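# Line up four dominoes flat in a row

## Task

Put all four dominoes down flat on the table so they form a single straight line with almost no gaps between them, either every piece joined at its short ends or every piece joined along its long sides.

## Robot and tools

Robot: two arms, left_arm and right_arm, each with a two-finger gripper. Scene frame: origin at table-top height, midway between the nominal arm bases; +x points out over the table, +z up, and left_arm sits on the +y side (these names do not match image left/right). Calibrated base origins: left_arm (-0.022, +0.271, 0) m, right_arm (-0.028, -0.294, 0) m, each yawed very slightly. Each arm reports its hand pose (end_effector_position in metres, end_effector_quat_wxyz), velocities and targets in its own base frame; fixed cameras and the table use the scene frame. Reported hand positions can be a few cm off, more at long reach. end_effector_position is the point between the finger pads, about 1 cm short of the fingertips; the fingers point along the gripper's +z and close along its y.

Rows: every motion command is built from rows of 14 numbers, all in [-1, 1], always both arms: dx, dy, dz, rx, ry, rz, opening for left_arm, then the same seven for right_arm. The six pose numbers are an offset (not a pose) from that arm's current Hand target, along that arm's own base axes; 1.0 equals 0.6 m of travel or 180 degrees. rx, ry, rz form one rotation vector, turning about the Hand target position. A translation longer than 1.0 may be shortened along its direction. Opening is absolute, not an offset: +1 fully open (0.094 m), -1 shut. Sending six zeros re-requests the present Hand target; the opening is always a command, so resend the present value to keep a grip (0 means half open).

execute_actions(actions, cameras): actions is a list of actions; each action is up to 15 rows, one per 1/30 s control step, and a short action repeats its last row to fill 15 steps. Every row inside one action is measured from the Hand target at that action's start, so rows do not add up; separate actions and calls do add up. An empty list just returns state and images. Results may include end_effector_position at some steps.

move(target, speed, blend, opening_speed, blocking, cameras): drives straight-line paths. target is one 14-number row or a list of up to 15 rows, all offsets from the same starting Hand targets. speed is top path speed in m/s, 0.002 to 2.9 (default 0.25), one value or one per target; rotation is capped at twice that in rad/s. blend (m) rounds corners between listed targets. opening_speed (per second on the -1..1 scale, at least 0.2) makes fingers change gradually. A move lasts at least 0.5 s and stops after 10 s even if short. It does not avoid obstacles or the other arm. blocking=false returns after about 0.5 s while motion continues. The result adds a move: line: done (at rest within 10 mm and 2 degrees), off_target, moving, held, or fault, plus limits=paced (pose clipped) or limits=held (steps withheld by a check).

wait(seconds 0 to 10, cameras) lets time pass holding the last commands. stop(cameras) brakes a running move. zoom_image(camera, region=[x0, y0, x1, y1] in image pixels, origin top-left, at most 504 by 504) enlarges part of the newest image. read_manual(section) gives licence texts only. finished_scene(scene = current scene number) ends the scene irreversibly; the dominoes must stay in place without the robot.

Cameras: cam_head_left, cam_head_right, cam_high, cam_low, cam_left_wrist, cam_right_wrist, each 672x504. The cameras argument picks which to return: omitted, null or ["all"] gives all, [] none; an unknown name invalidates the call. Wrist images may lag while the arm moves.

Control behaviour: each step the commanded orientation is limited to 40 degrees from the measured one. Hand target is normally the last commanded pose after that clip; the gripper often rests short of it because of friction and weight, which is not evidence of contact. Another command (even zeros) asks again; if still short, send the gap as an offset. Very small moves may not start. An arm blocked by something keeps pushing; to release, command a target back beyond the gripper. Avoid paths close to an arm's own base (they can flip its shoulder posture); a wrist near the first joint axis can make small commands swing the whole arm.

Gripping: grip_measured is the measured opening on the command scale; empty it may read up to about 2.7 mm wide. Squeezing a hard part reads a few mm narrower than the part. Commanding about 0.05 below the reading at first contact already gives full force (roughly 50 to 64 N per pad). To release, command well above grip_measured. Close gently on fragile items.

Joint torques: one per joint, excluding the gripper, including gravity load, noisy and offset; joints 1 to 3 wrap at ±28 N m.

Avoid: dropping dominoes from height, releasing moving parts, fast impacts, hard pushes into the table or fixtures, any contact or press between the two arms or grippers (a gripper closing on the other arm's fingers counts), strain on wrist camera cables, and any item leaving the table (that fails the task). The clearance check does not protect grippers and wrist cameras from each other. Faster moves hit harder and stray more. Motor heat from holding loads, stretching out or pushing at unreachable poses: a MOTOR HOT line at 75 °C, a fold-away fault at 90 °C disabling that arm, collapse at 100 °C. Loose objects may occasionally be nudged by outside pushes.

Each tool is called after "Emit:" as a command line: name --argument value for each argument, lists and objects as JSON in quotes; but a table of rows of numbers goes row by row, as --pt "numbers of a row", without its own name.

## Session

Emit:
execute_actions --actions '[]'

Scene clock: 0.00 s.
left_arm: end_effector_position=(+0.2686, -0.0276, +0.1156) grip_measured=+1.000 end_effector_quat_wxyz=(+0.424, -0.002, +0.902, -0.082) | right_arm: end_effector_position=(+0.3161, +0.2691, +0.2689) grip_measured=+1.000 end_effector_quat_wxyz=(+0.310, -0.186, +0.863, +0.352)
Joint positions: left_arm=[-0.016 0.74 0.407 -0.352 0.136 -0.084 0.094] | right_arm=[0.515 1.399 1.297 -0.566 -0.445 0.308 0.094]
Joint velocities: within noise
Joint torques (N m): no reading
Heat: left arm: 31 °C; right arm: 31 °C.
Hand target: left_arm +0.2676, -0.0277, +0.1168; +0.424, -0.001, +0.902, -0.083 | right_arm +0.3161, +0.2699, +0.2813; +0.324, -0.191, +0.855, +0.357
Tool commands: left_gripper/opening=+1.0 right_gripper/opening=+1.0

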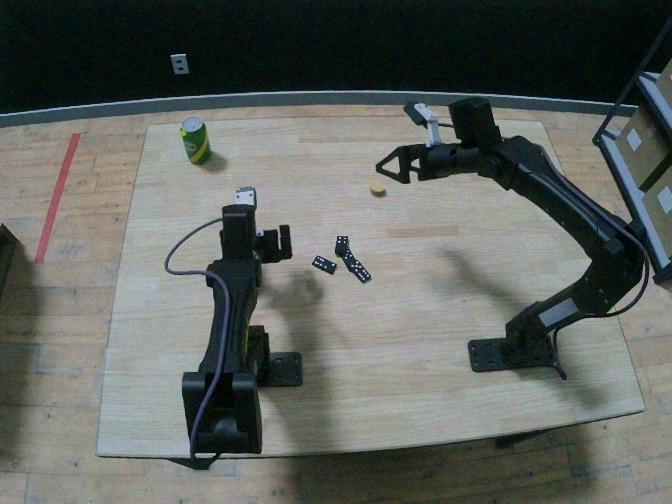

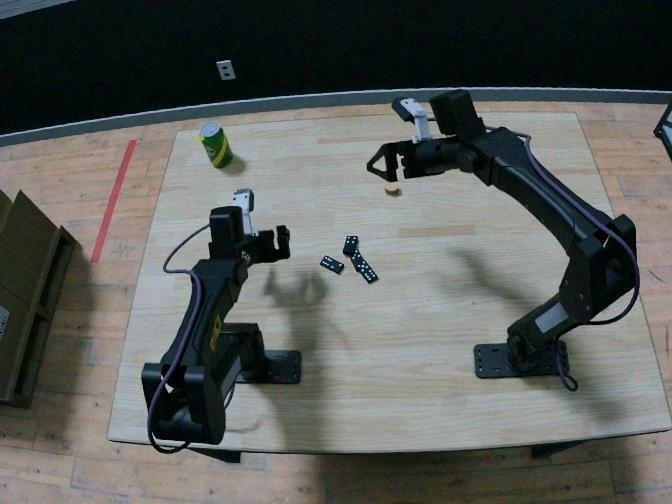

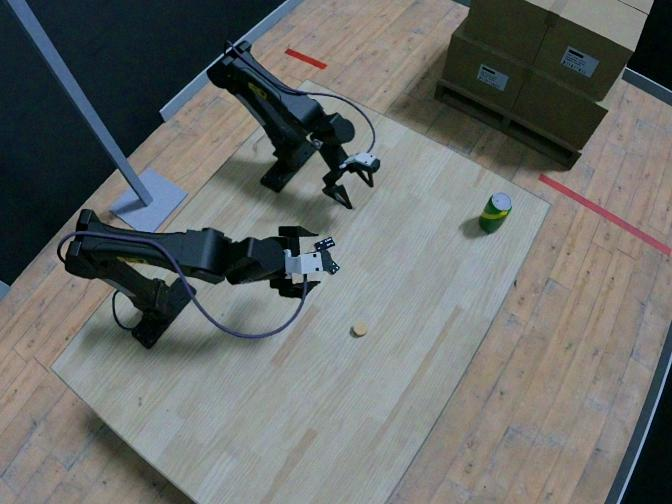

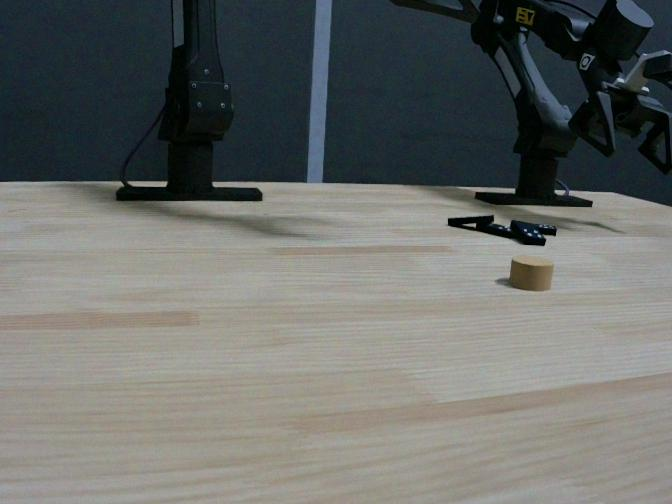

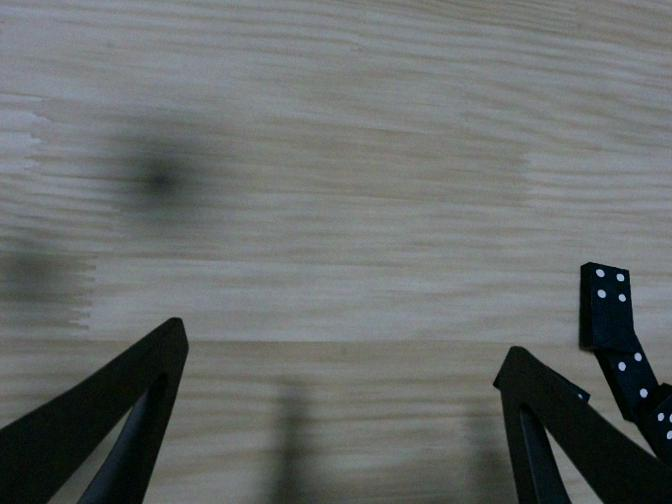

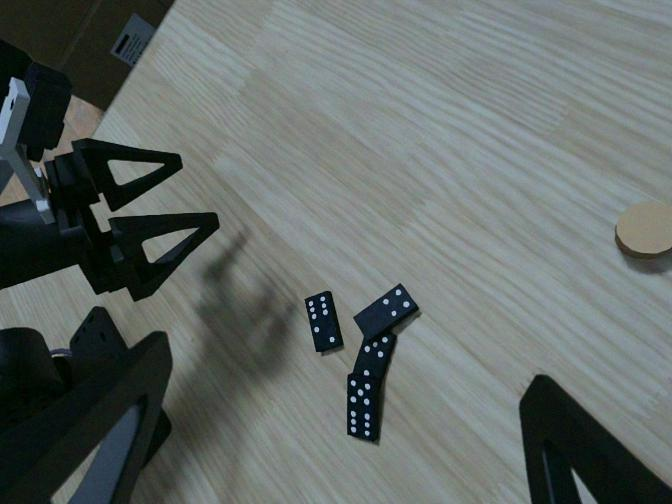

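Emit:
zoom_image --camera "cam_right_wrist" --region '[270, 260, 450, 460]'

Emit:
zoom_image --camera "cam_low" --region '[420, 180, 600, 300]'

Emit:
zoom_image --camera "cam_head_left" --region '[290, 210, 410, 300]'

Emit:
zoom_image --camera "cam_head_right" --region '[290, 210, 410, 300]'

Scaled by 2.520 from the camera's 672x504 image, which has a finer 960x720 frame.

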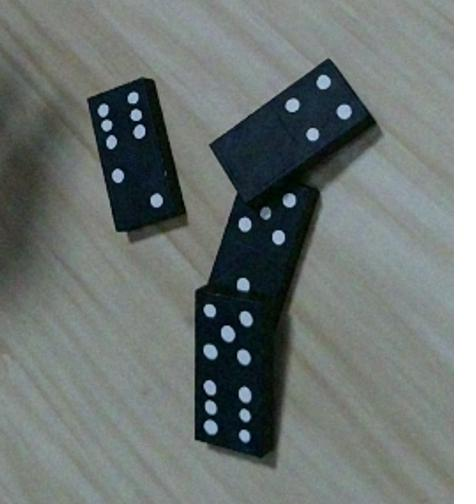

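Scaled by 2.800 from the camera's 672x504 image, which has a finer 960x720 frame.

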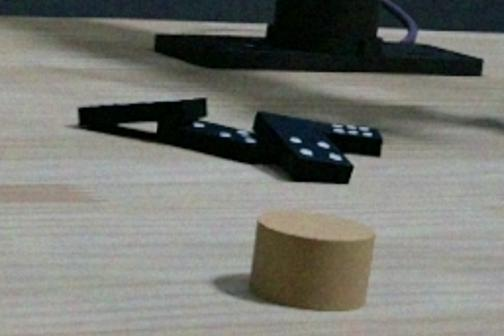

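Scaled by 4.200 from the camera's 672x504 image, which has a finer 960x720 frame.

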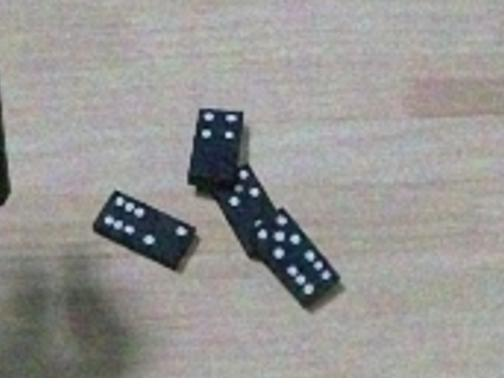

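Scaled by 4.200 from the camera's 672x504 image, which has a finer 960x720 frame.

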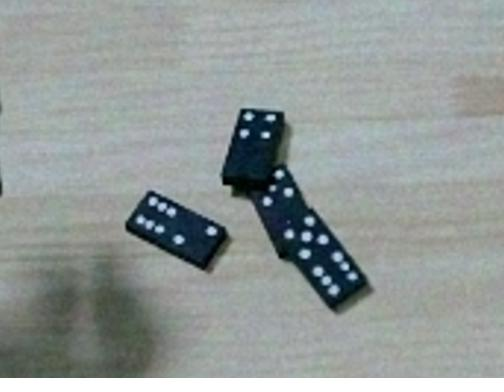

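Emit:
move --target '[-0.024,-0.234,0.06,-0.088,0.282,0.294,1, -0.1,-0.5,0,0,0,-0.25,1]' --speed 0.4

Scene clock: 25.77 s.
left_arm: end_effector_position=(+0.2535, -0.1676, +0.1544) grip_measured=+1.000 end_effector_quat_wxyz=(+0.006, -0.474, +0.880, -0.010) | right_arm: end_effector_position=(+0.2562, -0.0317, +0.2769) grip_measured=+1.000 end_effector_quat_wxyz=(+0.432, +0.159, +0.864, +0.204)
Joint positions: left_arm=[-0.588 1.673 1.527 -1.401 -0.001 -1.575 0.094] | right_arm=[-0.577 0.871 1.053 -0.951 -0.671 0.081 0.094]
Joint velocities: within noise
Joint torques (N m): left_arm=[-0.21 -5.2 9.16 -0.22 0 -0.04] | right_arm=[-0.5 -0.18 8.17 1.15 -0.46 -0.09]
Heat: left arm: 34 °C; right arm: 32 °C.
Hand target: left_arm +0.2533, -0.1682, +0.1529; +0.000, -0.477, +0.879, +0.001 | right_arm +0.2560, -0.0301, +0.2813; +0.436, +0.150, +0.863, +0.206
Off the commanded pose: left_arm 0.002 m, 2 deg | right_arm 0.005 m, 1 deg.
move: done
camera_calibration:
cam_left_wrist: T_world_to_cam=[[0.872147, -0.487783, -0.0377819, -0.295374], [-0.36687, -0.703136, 0.609102, -0.0867116], [-0.323675, -0.517366, -0.792191, 0.229444], [0, 0, 0, 1]] pos_world=[0.300063, -0.0863422, 0.22342]
cam_right_wrist: T_world_to_cam=[[0.0113387, -0.887626, -0.460426, 0.0993111], [-0.959163, 0.12049, -0.255907, 0.35336], [0.282626, 0.444526, -0.850011, 0.280309], [0, 0, 0, 1]] pos_world=[0.258582, -0.0790299, 0.374418]

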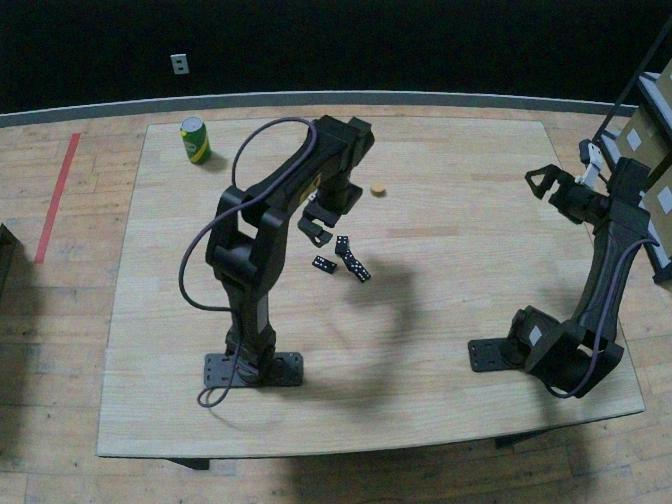

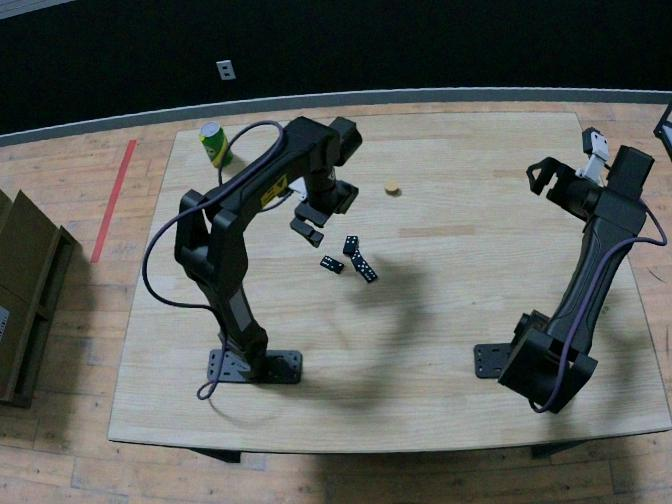

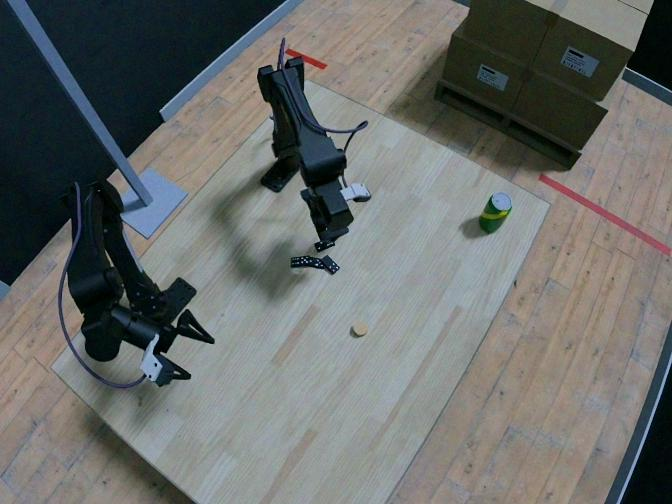

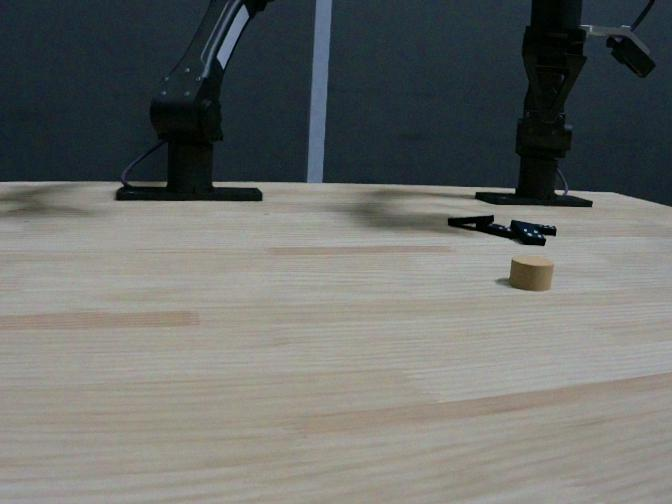

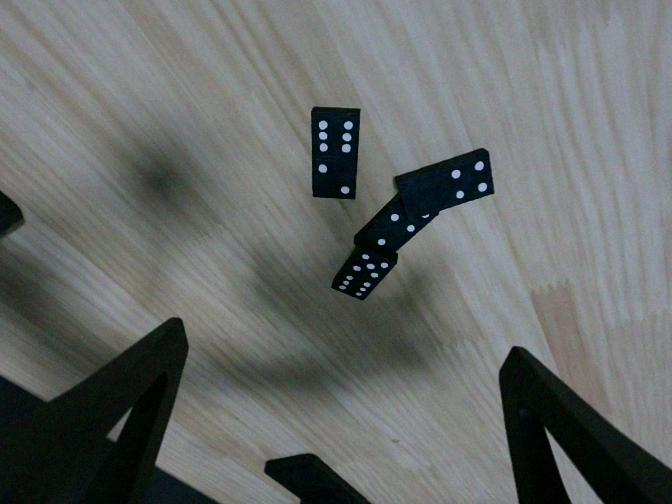

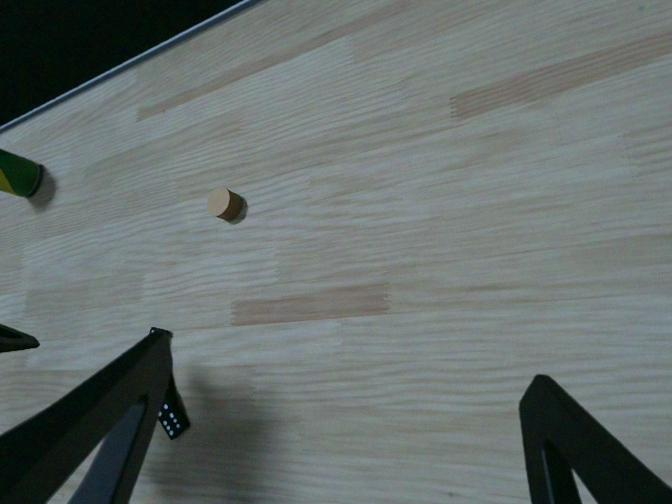

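Emit:
move --pt "-0.007 0.004 -0.16 0 0 0 -0.1 0 0 0 0 0 0 1" --pt "-0.007 0.004 -0.222 0 0 0 -0.1 0 0 0 0 0 0 1" --speed '[0.25,0.08]'

Emit:
zoom_image --camera "cam_low" --region '[420, 130, 620, 280]'

Scene clock: 31.83 s.
left_arm: end_effector_position=(+0.2537, -0.1680, +0.0288) grip_measured=-0.098 end_effector_quat_wxyz=(+0.006, -0.475, +0.880, -0.013) | right_arm: end_effector_position=(+0.2561, -0.0316, +0.2769) grip_measured=+1.000 end_effector_quat_wxyz=(+0.432, +0.159, +0.864, +0.204)
Joint positions: left_arm=[-0.588 1.744 1.099 -0.897 0.001 -1.577 0.042] | right_arm=[-0.577 0.871 1.053 -0.952 -0.672 0.08 0.094]
Joint velocities: within noise
Joint torques (N m): left_arm=[-0.29 -5.53 5.65 -0.05 -0.03 -0.05] | right_arm=[-0.47 -0.2 8.24 1.15 -0.48 -0.13]
Heat: left arm: 34 °C; right arm: 33 °C.
Hand target: left_arm +0.2491, -0.1657, +0.0197; +0.000, -0.477, +0.879, +0.001 | right_arm +0.2560, -0.0301, +0.2814; +0.436, +0.150, +0.863, +0.206
Off the commanded pose: left_arm 0.010 m, 2 deg | right_arm 0.005 m, 1 deg.
move: done
camera_calibration:
cam_left_wrist: T_world_to_cam=[[0.873156, -0.486302, -0.0333046, -0.300677], [-0.367534, -0.701709, 0.610347, -0.0100487], [-0.320183, -0.520688, -0.791433, 0.128378], [0, 0, 0, 1]] pos_world=[0.299949, -0.0864258, 0.0977223]
cam_right_wrist: T_world_to_cam=[[0.0119632, -0.887727, -0.460214, 0.0991499], [-0.959244, 0.119759, -0.255945, 0.353325], [0.282324, 0.44452, -0.850115, 0.280381], [0, 0, 0, 1]] pos_world=[0.258581, -0.0789307, 0.374418]

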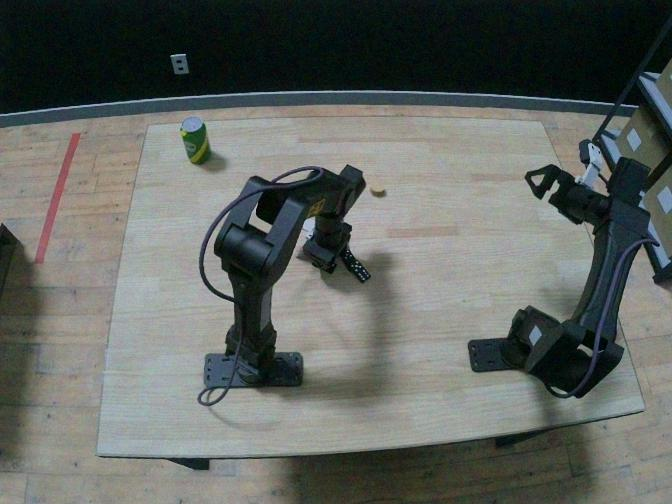

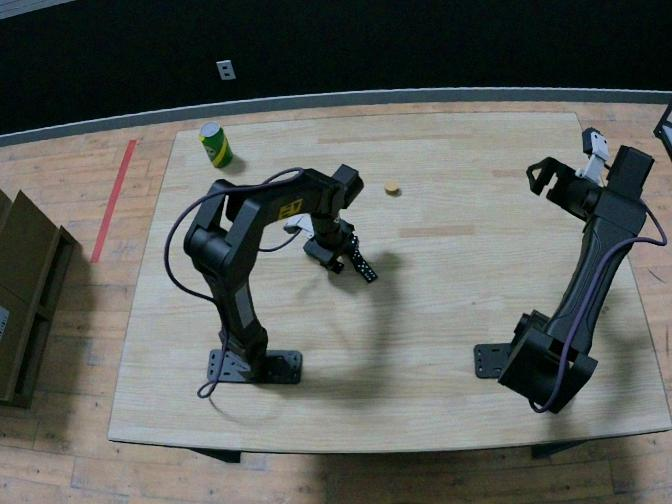

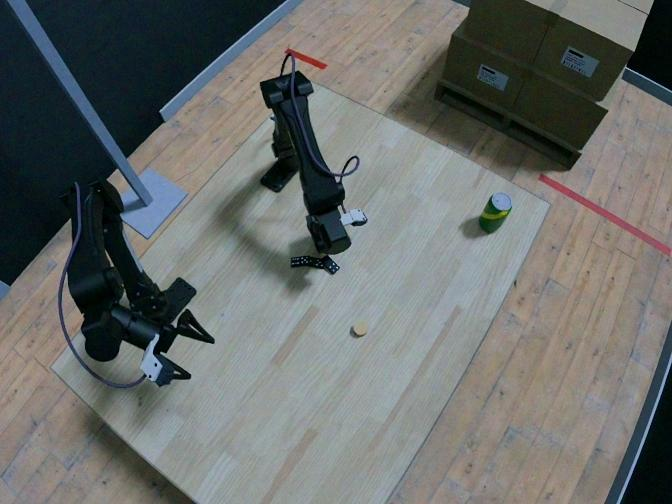

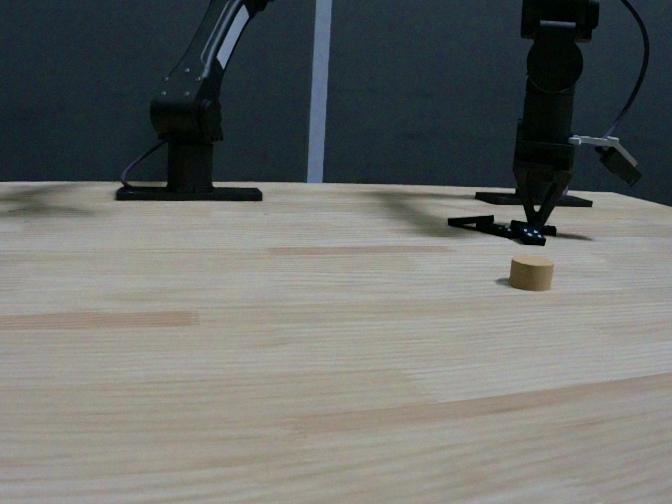

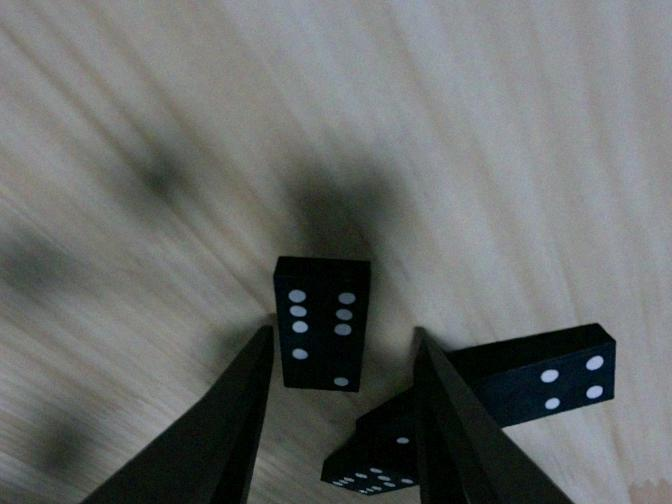

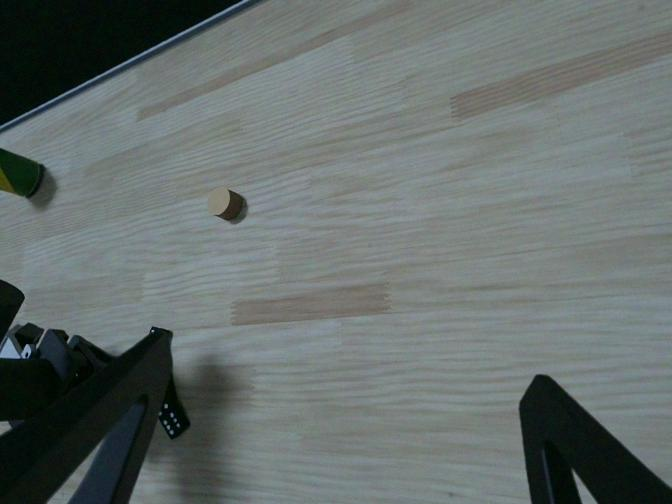

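Scaled by 2.520 from the camera's 672x504 image, which has a finer 960x720 frame.

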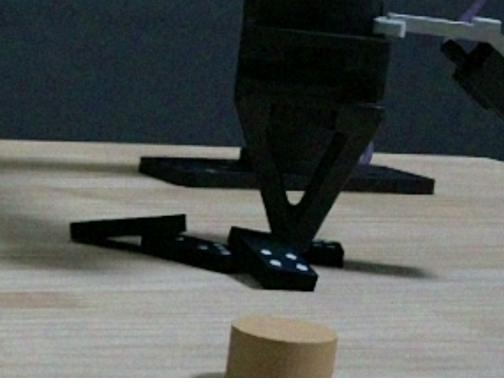

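Emit:
move --target '[-0.008,0.005,-0.023,0,0,0,-0.1,0,0,0,0,0,0,1]' --speed 0.08 --cameras '["cam_left_wrist","cam_low"]'

Emit:
zoom_image --camera "cam_low" --region '[420, 130, 620, 280]'

Scene clock: 37.17 s.
left_arm: end_effector_position=(+0.2499, -0.1655, +0.0200) grip_measured=-0.098 end_effector_quat_wxyz=(+0.006, -0.475, +0.880, -0.012) | right_arm: end_effector_position=(+0.2561, -0.0315, +0.2769) grip_measured=+1.000 end_effector_quat_wxyz=(+0.431, +0.159, +0.864, +0.204)
Joint positions: left_arm=[-0.588 1.744 1.061 -0.861 0.001 -1.578 0.042] | right_arm=[-0.577 0.871 1.053 -0.952 -0.672 0.08 0.094]
Joint velocities: within noise
Joint torques (N m): left_arm=[-0.35 -5.22 4.08 0.24 -0.03 -0.06] | right_arm=[-0.46 -0.17 8.24 1.15 -0.49 -0.08]
Heat: left arm: 33 °C; right arm: 33 °C.
Hand target: left_arm +0.2443, -0.1628, +0.0060; +0.000, -0.477, +0.879, +0.001 | right_arm +0.2560, -0.0300, +0.2813; +0.436, +0.150, +0.863, +0.206
Off the commanded pose: left_arm 0.015 m, 2 deg | right_arm 0.005 m, 1 deg.
move: off_target (left_arm)
camera_calibration:
cam_left_wrist: T_world_to_cam=[[0.873456, -0.485596, -0.0356514, -0.296268], [-0.365671, -0.702564, 0.610482, -0.00489127], [-0.321495, -0.520193, -0.791227, 0.12183], [0, 0, 0, 1]] pos_world=[0.296157, -0.0839278, 0.088819]
Images, in order (width x height): cam_low 672x504, cam_left_wrist 672x504.

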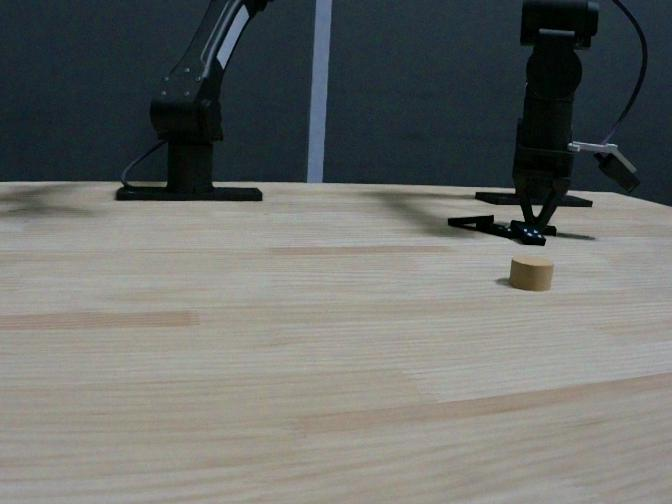

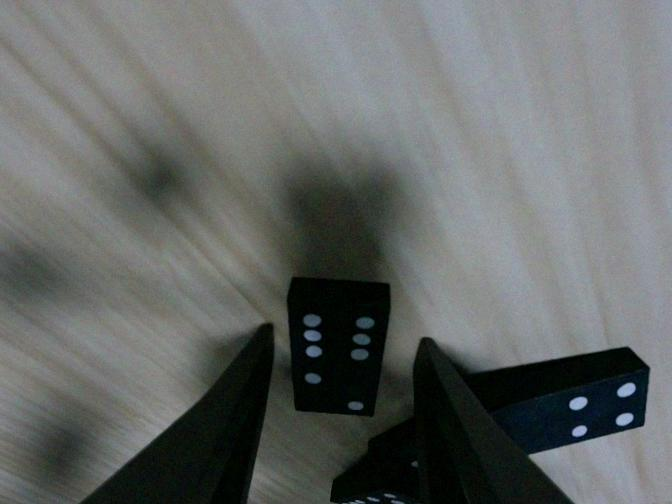

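Scaled by 2.520 from the camera's 672x504 image, which has a finer 960x720 frame.

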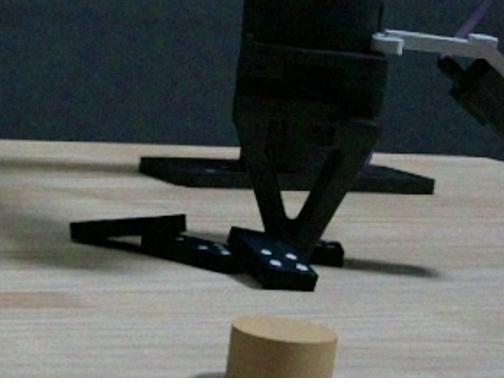

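Emit:
move --target '[0,0,-0.017,0,0,0,-0.1,0,0,0,0,0,0,1]' --speed 0.05 --cameras '["cam_left_wrist","cam_low"]'

Emit:
zoom_image --camera "cam_low" --region '[480, 180, 600, 270]'

Scene clock: 40.33 s.
left_arm: end_effector_position=(+0.2498, -0.1654, +0.0189) grip_measured=-0.099 end_effector_quat_wxyz=(+0.006, -0.475, +0.880, -0.012) | right_arm: end_effector_position=(+0.2561, -0.0315, +0.2769) grip_measured=+1.000 end_effector_quat_wxyz=(+0.431, +0.159, +0.864, +0.204)
Joint positions: left_arm=[-0.588 1.744 1.056 -0.855 0.001 -1.578 0.042] | right_arm=[-0.577 0.871 1.053 -0.952 -0.672 0.08 0.094]
Joint velocities: within noise
Joint torques (N m): left_arm=[-0.34 -4.12 2.55 0.59 -0.03 -0.06] | right_arm=[-0.5 -0.21 8.32 1.13 -0.49 -0.1]
Heat: left arm: 33 °C; right arm: 33 °C.
Hand target: left_arm +0.2444, -0.1628, -0.0042; +0.000, -0.477, +0.879, +0.001 | right_arm +0.2560, -0.0300, +0.2813; +0.436, +0.150, +0.863, +0.206
Off the commanded pose: left_arm 0.024 m, 2 deg | right_arm 0.005 m, 1 deg.
move: off_target (left_arm)
camera_calibration:
cam_left_wrist: T_world_to_cam=[[0.873503, -0.485623, -0.0341145, -0.296229], [-0.366454, -0.702045, 0.61061, -0.00395914], [-0.320476, -0.520868, -0.791196, 0.120588], [0, 0, 0, 1]] pos_world=[0.295952, -0.0838246, 0.0877206]
Images, in order (width x height): cam_low 672x504, cam_left_wrist 672x504.

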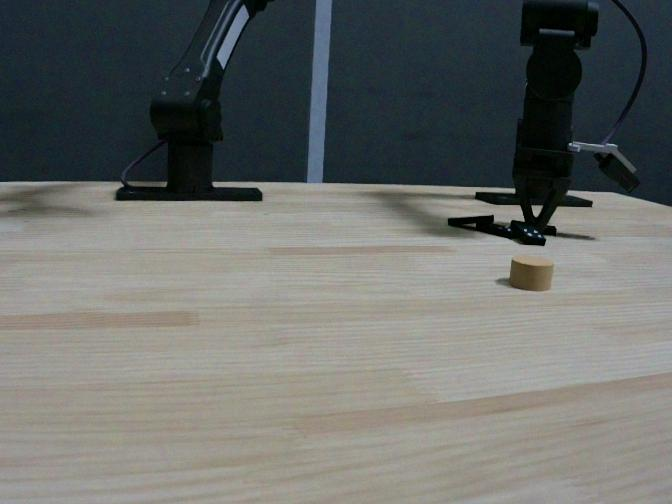

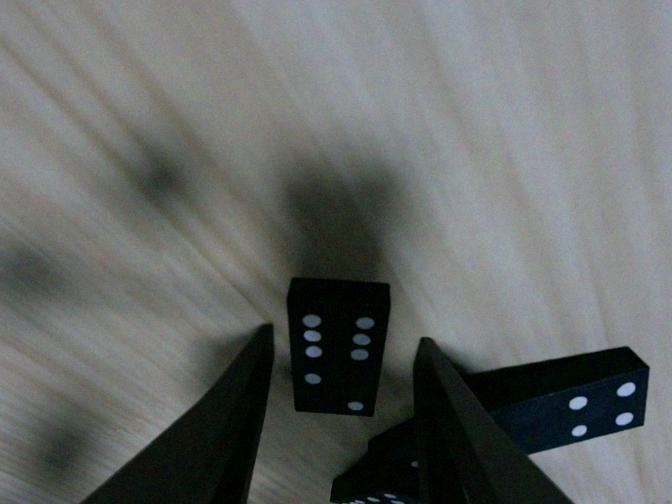

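Scaled by 4.200 from the camera's 672x504 image, which has a finer 960x720 frame.

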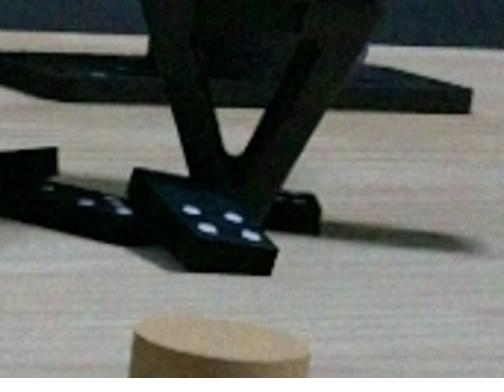

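Emit:
move --target '[0,0,0.018,0,0,0,-0.7,0,0,0,0,0,0,1]' --speed 0.05 --opening_speed 0.8 --cameras '["cam_left_wrist","cam_low"]'

Emit:
zoom_image --camera "cam_low" --region '[480, 180, 600, 270]'

Scene clock: 45.30 s.
left_arm: end_effector_position=(+0.2523, -0.1671, +0.0192) grip_measured=-0.504 end_effector_quat_wxyz=(+0.009, -0.475, +0.880, -0.018) | right_arm: end_effector_position=(+0.2561, -0.0315, +0.2769) grip_measured=+1.000 end_effector_quat_wxyz=(+0.431, +0.159, +0.864, +0.204)
Joint positions: left_arm=[-0.588 1.743 1.055 -0.842 0.001 -1.579 0.023] | right_arm=[-0.577 0.871 1.053 -0.952 -0.672 0.08 0.094]
Joint velocities: within noise
Joint torques (N m): left_arm=[-0.35 -5.19 4.71 0.04 -0.03 -0.05] | right_arm=[-0.42 -0.16 8.24 1.14 -0.44 -0.11]
Heat: left arm: 32 °C; right arm: 34 °C.
Hand target: left_arm +0.2443, -0.1627, +0.0065; +0.000, -0.477, +0.879, +0.001 | right_arm +0.2560, -0.0301, +0.2813; +0.436, +0.150, +0.863, +0.206
Off the commanded pose: left_arm 0.015 m, 2 deg | right_arm 0.005 m, 1 deg.
move: off_target (left_arm)
camera_calibration:
cam_left_wrist: T_world_to_cam=[[0.874154, -0.485187, -0.0211896, -0.299533], [-0.37253, -0.697896, 0.611688, -0.00223746], [-0.311571, -0.526815, -0.790816, 0.117489], [0, 0, 0, 1]] pos_world=[0.297611, -0.0849963, 0.0879336]
Images, in order (width x height): cam_low 672x504, cam_left_wrist 672x504.

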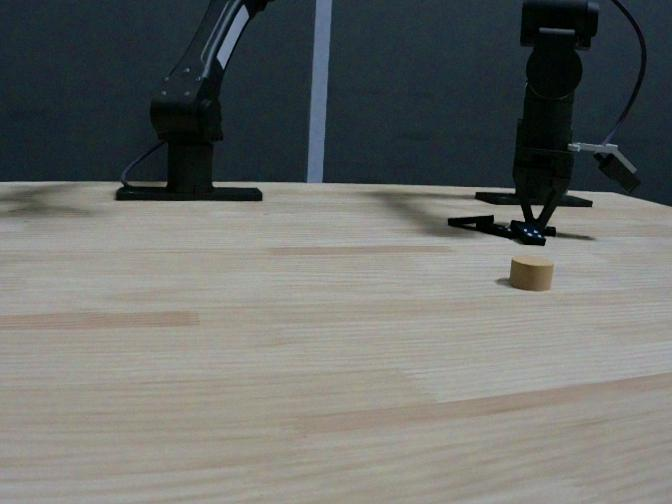

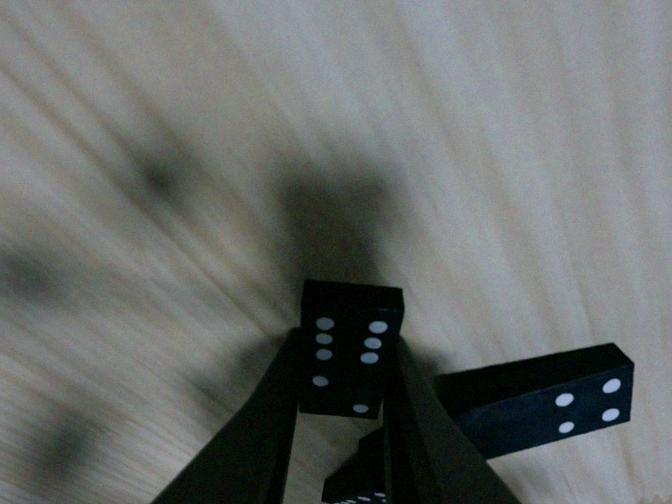

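Scaled by 4.200 from the camera's 672x504 image, which has a finer 960x720 frame.

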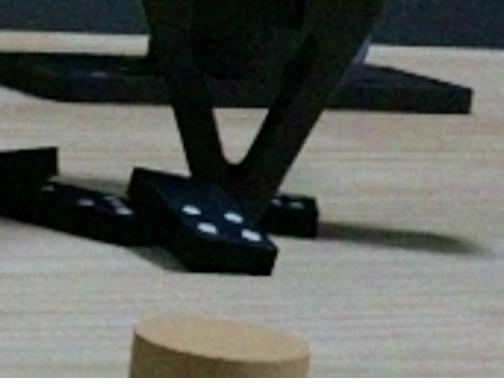

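Emit:
move --pt "0 0 0.1 0 0 0 -0.7 0 0 0 0 0 0 1" --pt "0.26 0.122 0.1 0 0 -0.3167 -0.7 0 0 0 0 0 0 1" --speed '[0.12,0.3]' --cameras '["cam_left_wrist","cam_low","cam_head_left"]'

Scene clock: 52.80 s.
left_arm: end_effector_position=(+0.3987, -0.0904, +0.0741) grip_measured=-0.505 end_effector_quat_wxyz=(+0.013, -0.001, +1.000, -0.004) | right_arm: end_effector_position=(+0.2561, -0.0315, +0.2769) grip_measured=+1.000 end_effector_quat_wxyz=(+0.431, +0.159, +0.864, +0.204)
Joint positions: left_arm=[-0.224 2.091 1.759 -1.212 0.003 -0.226 0.023] | right_arm=[-0.577 0.871 1.053 -0.952 -0.672 0.08 0.094]
Joint velocities: within noise
Joint torques (N m): left_arm=[0.08 -7.95 9.26 -0.19 -0.05 0.07] | right_arm=[-0.39 -0.17 8.32 1.16 -0.47 -0.09]
Heat: left arm: 32 °C; right arm: 34 °C.
Hand target: left_arm +0.4003, -0.0895, +0.0666; +0.001, +0.001, +1.000, +0.001 | right_arm +0.2560, -0.0301, +0.2813; +0.436, +0.150, +0.863, +0.206
Off the commanded pose: left_arm 0.008 m, 2 deg | right_arm 0.005 m, 1 deg.
move: done
camera_calibration:
cam_left_wrist: T_world_to_cam=[[0.0763125, -0.995782, -0.050936, -0.115061], [-0.80352, -0.0916647, 0.588177, 0.300646], [-0.590365, -0.00395714, -0.807126, 0.406559], [0, 0, 0, 1]] pos_world=[0.490374, -0.0854084, 0.145451]
Images, in order (width x height): cam_head_left 672x504, cam_low 672x504, cam_left_wrist 672x504.

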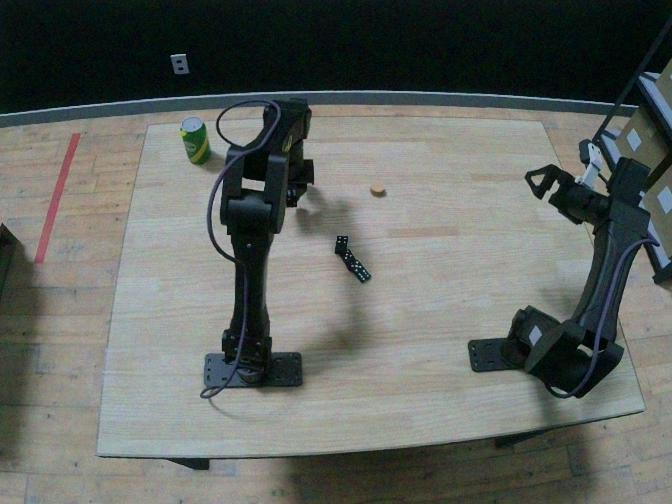

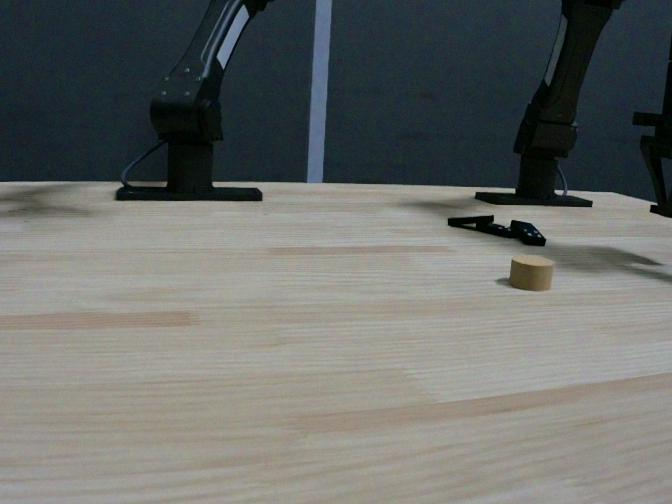

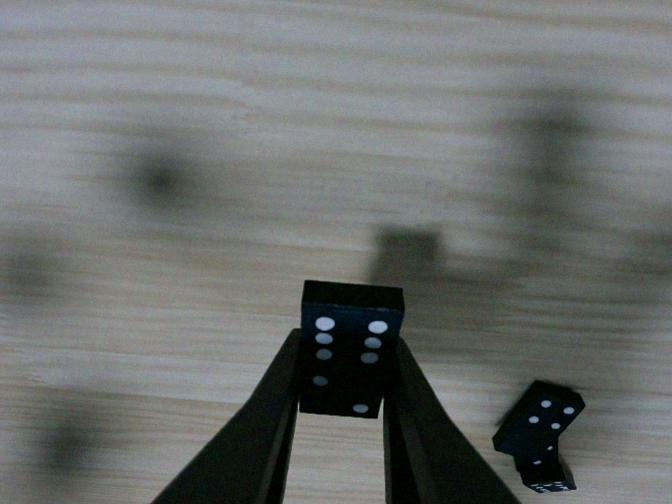

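Emit:
move --pt "0 0 -0.075 0 0 0 -0.7 0 0 0 0 0 0 1" --pt "0 0 -0.092 0 0 0 -0.7 0 0 0 0 0 0 1" --speed '[0.15,0.04]' --cameras '["cam_left_wrist","cam_low","cam_head_left"]'

Emit:
zoom_image --camera "cam_low" --region '[560, 180, 672, 280]'

Scene clock: 55.90 s.
left_arm: end_effector_position=(+0.4041, -0.0916, +0.0278) grip_measured=-0.505 end_effector_quat_wxyz=(+0.017, -0.001, +1.000, -0.005) | right_arm: end_effector_position=(+0.2561, -0.0315, +0.2769) grip_measured=+1.000 end_effector_quat_wxyz=(+0.431, +0.159, +0.864, +0.204)
Joint positions: left_arm=[-0.224 2.137 1.643 -1.042 0.003 -0.225 0.023] | right_arm=[-0.577 0.871 1.053 -0.952 -0.672 0.08 0.094]
Joint velocities: within noise
Joint torques (N m): left_arm=[0.08 -8.27 5.78 0.11 -0.05 0.05] | right_arm=[-0.53 -0.27 8.23 1.14 -0.47 -0.11]
Heat: left arm: 32 °C; right arm: 34 °C.
Hand target: left_arm +0.4002, -0.0895, +0.0112; +0.000, +0.001, +1.000, +0.001 | right_arm +0.2560, -0.0301, +0.2813; +0.436, +0.150, +0.863, +0.206
Off the commanded pose: left_arm 0.017 m, 2 deg | right_arm 0.005 m, 1 deg.
move: off_target (left_arm)
camera_calibration:
cam_left_wrist: T_world_to_cam=[[0.0759393, -0.995932, -0.0485101, -0.119015], [-0.808376, -0.0899743, 0.58175, 0.334452], [-0.583748, -0.00496329, -0.81192, 0.369752], [0, 0, 0, 1]] pos_world=[0.495243, -0.0866031, 0.0998679]
Images, in order (width x height): cam_head_left 672x504, cam_low 672x504, cam_left_wrist 672x504.

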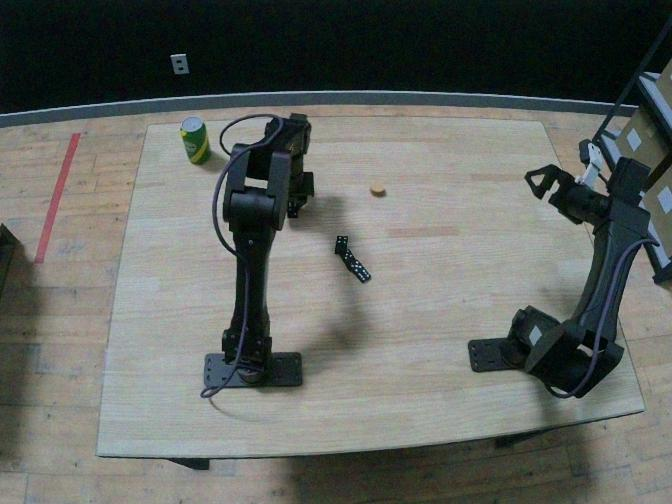

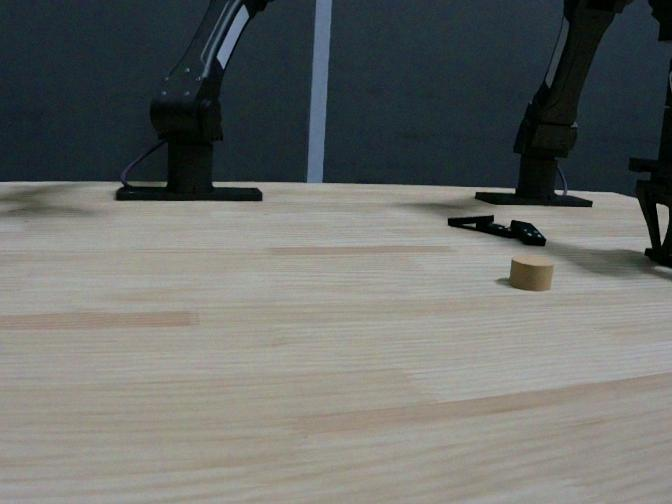

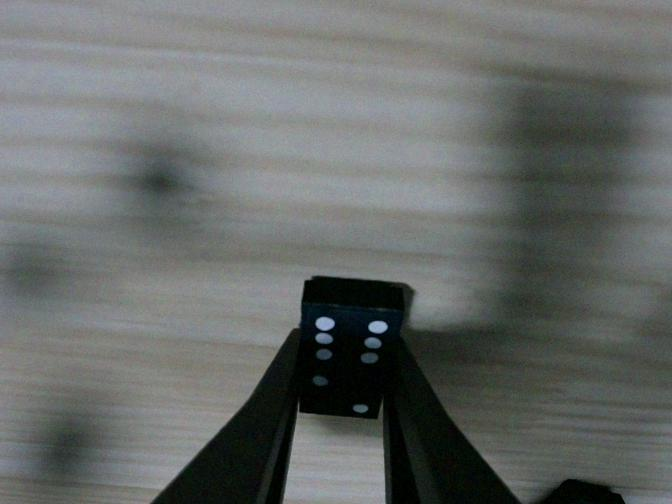

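Scaled by 4.500 from the camera's 672x504 image, which has a finer 960x720 frame.

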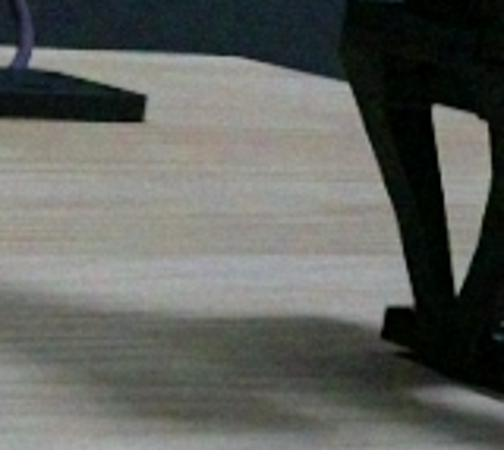

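Emit:
move --target '[0,0,-0.013,0,-0.008,0,-0.7,0,0,0,0,0,0,1]' --speed 0.04 --cameras '["cam_left_wrist","cam_low"]'

Emit:
zoom_image --camera "cam_low" --region '[560, 180, 672, 280]'

Scene clock: 60.60 s.
left_arm: end_effector_position=(+0.4037, -0.0913, +0.0232) grip_measured=-0.505 end_effector_quat_wxyz=(+0.021, -0.001, +1.000, -0.006) | right_arm: end_effector_position=(+0.2561, -0.0315, +0.2769) grip_measured=+1.000 end_effector_quat_wxyz=(+0.431, +0.159, +0.864, +0.204)
Joint positions: left_arm=[-0.224 2.131 1.615 -1.01 0.002 -0.225 0.023] | right_arm=[-0.577 0.871 1.053 -0.952 -0.672 0.08 0.094]
Joint velocities: within noise
Joint torques (N m): left_arm=[-0.13 -8.73 3.63 0.46 -0.1 0.02] | right_arm=[-0.54 -0.13 8.25 1.13 -0.45 -0.12]
Heat: left arm: 32 °C; right arm: 34 °C.
Hand target: left_arm +0.4003, -0.0894, +0.0035; +0.013, +0.001, +1.000, +0.001 | right_arm +0.2560, -0.0301, +0.2813; +0.436, +0.150, +0.863, +0.206
Off the commanded pose: left_arm 0.020 m, 1 deg | right_arm 0.005 m, 1 deg.
move: off_target (left_arm)
camera_calibration:
cam_left_wrist: T_world_to_cam=[[0.0765098, -0.995972, -0.0467557, -0.119158], [-0.813919, -0.0894732, 0.574048, 0.339234], [-0.575919, -0.00586494, -0.817486, 0.362691], [0, 0, 0, 1]] pos_world=[0.494106, -0.086199, 0.0961865]
Images, in order (width x height): cam_low 672x504, cam_left_wrist 672x504.

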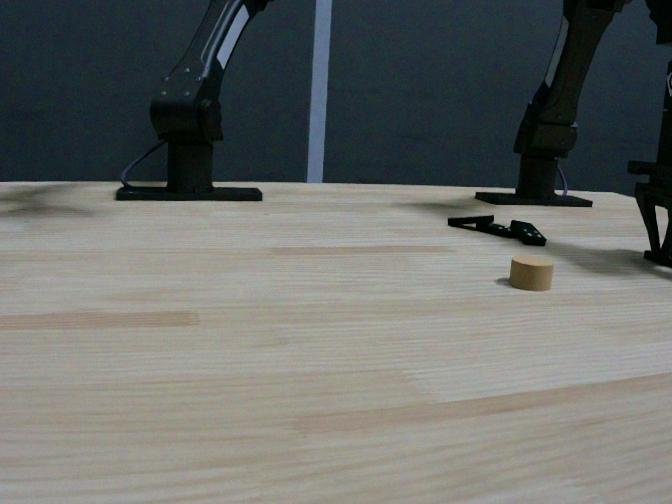

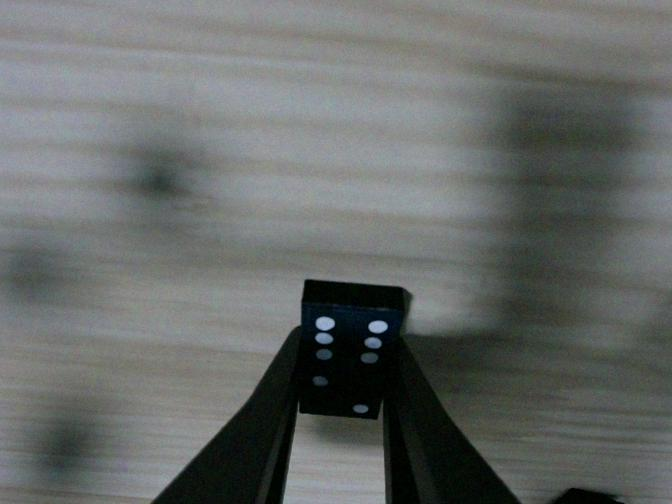

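Scaled by 4.500 from the camera's 672x504 image, which has a finer 960x720 frame.

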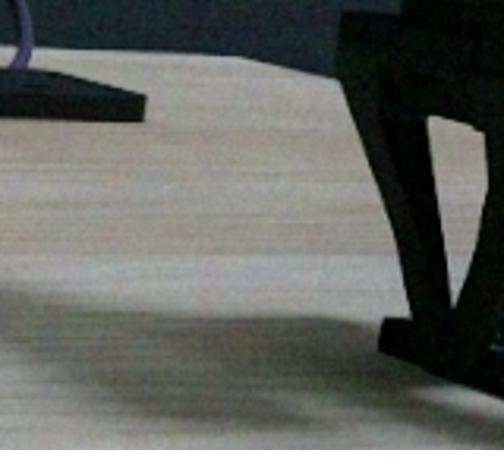

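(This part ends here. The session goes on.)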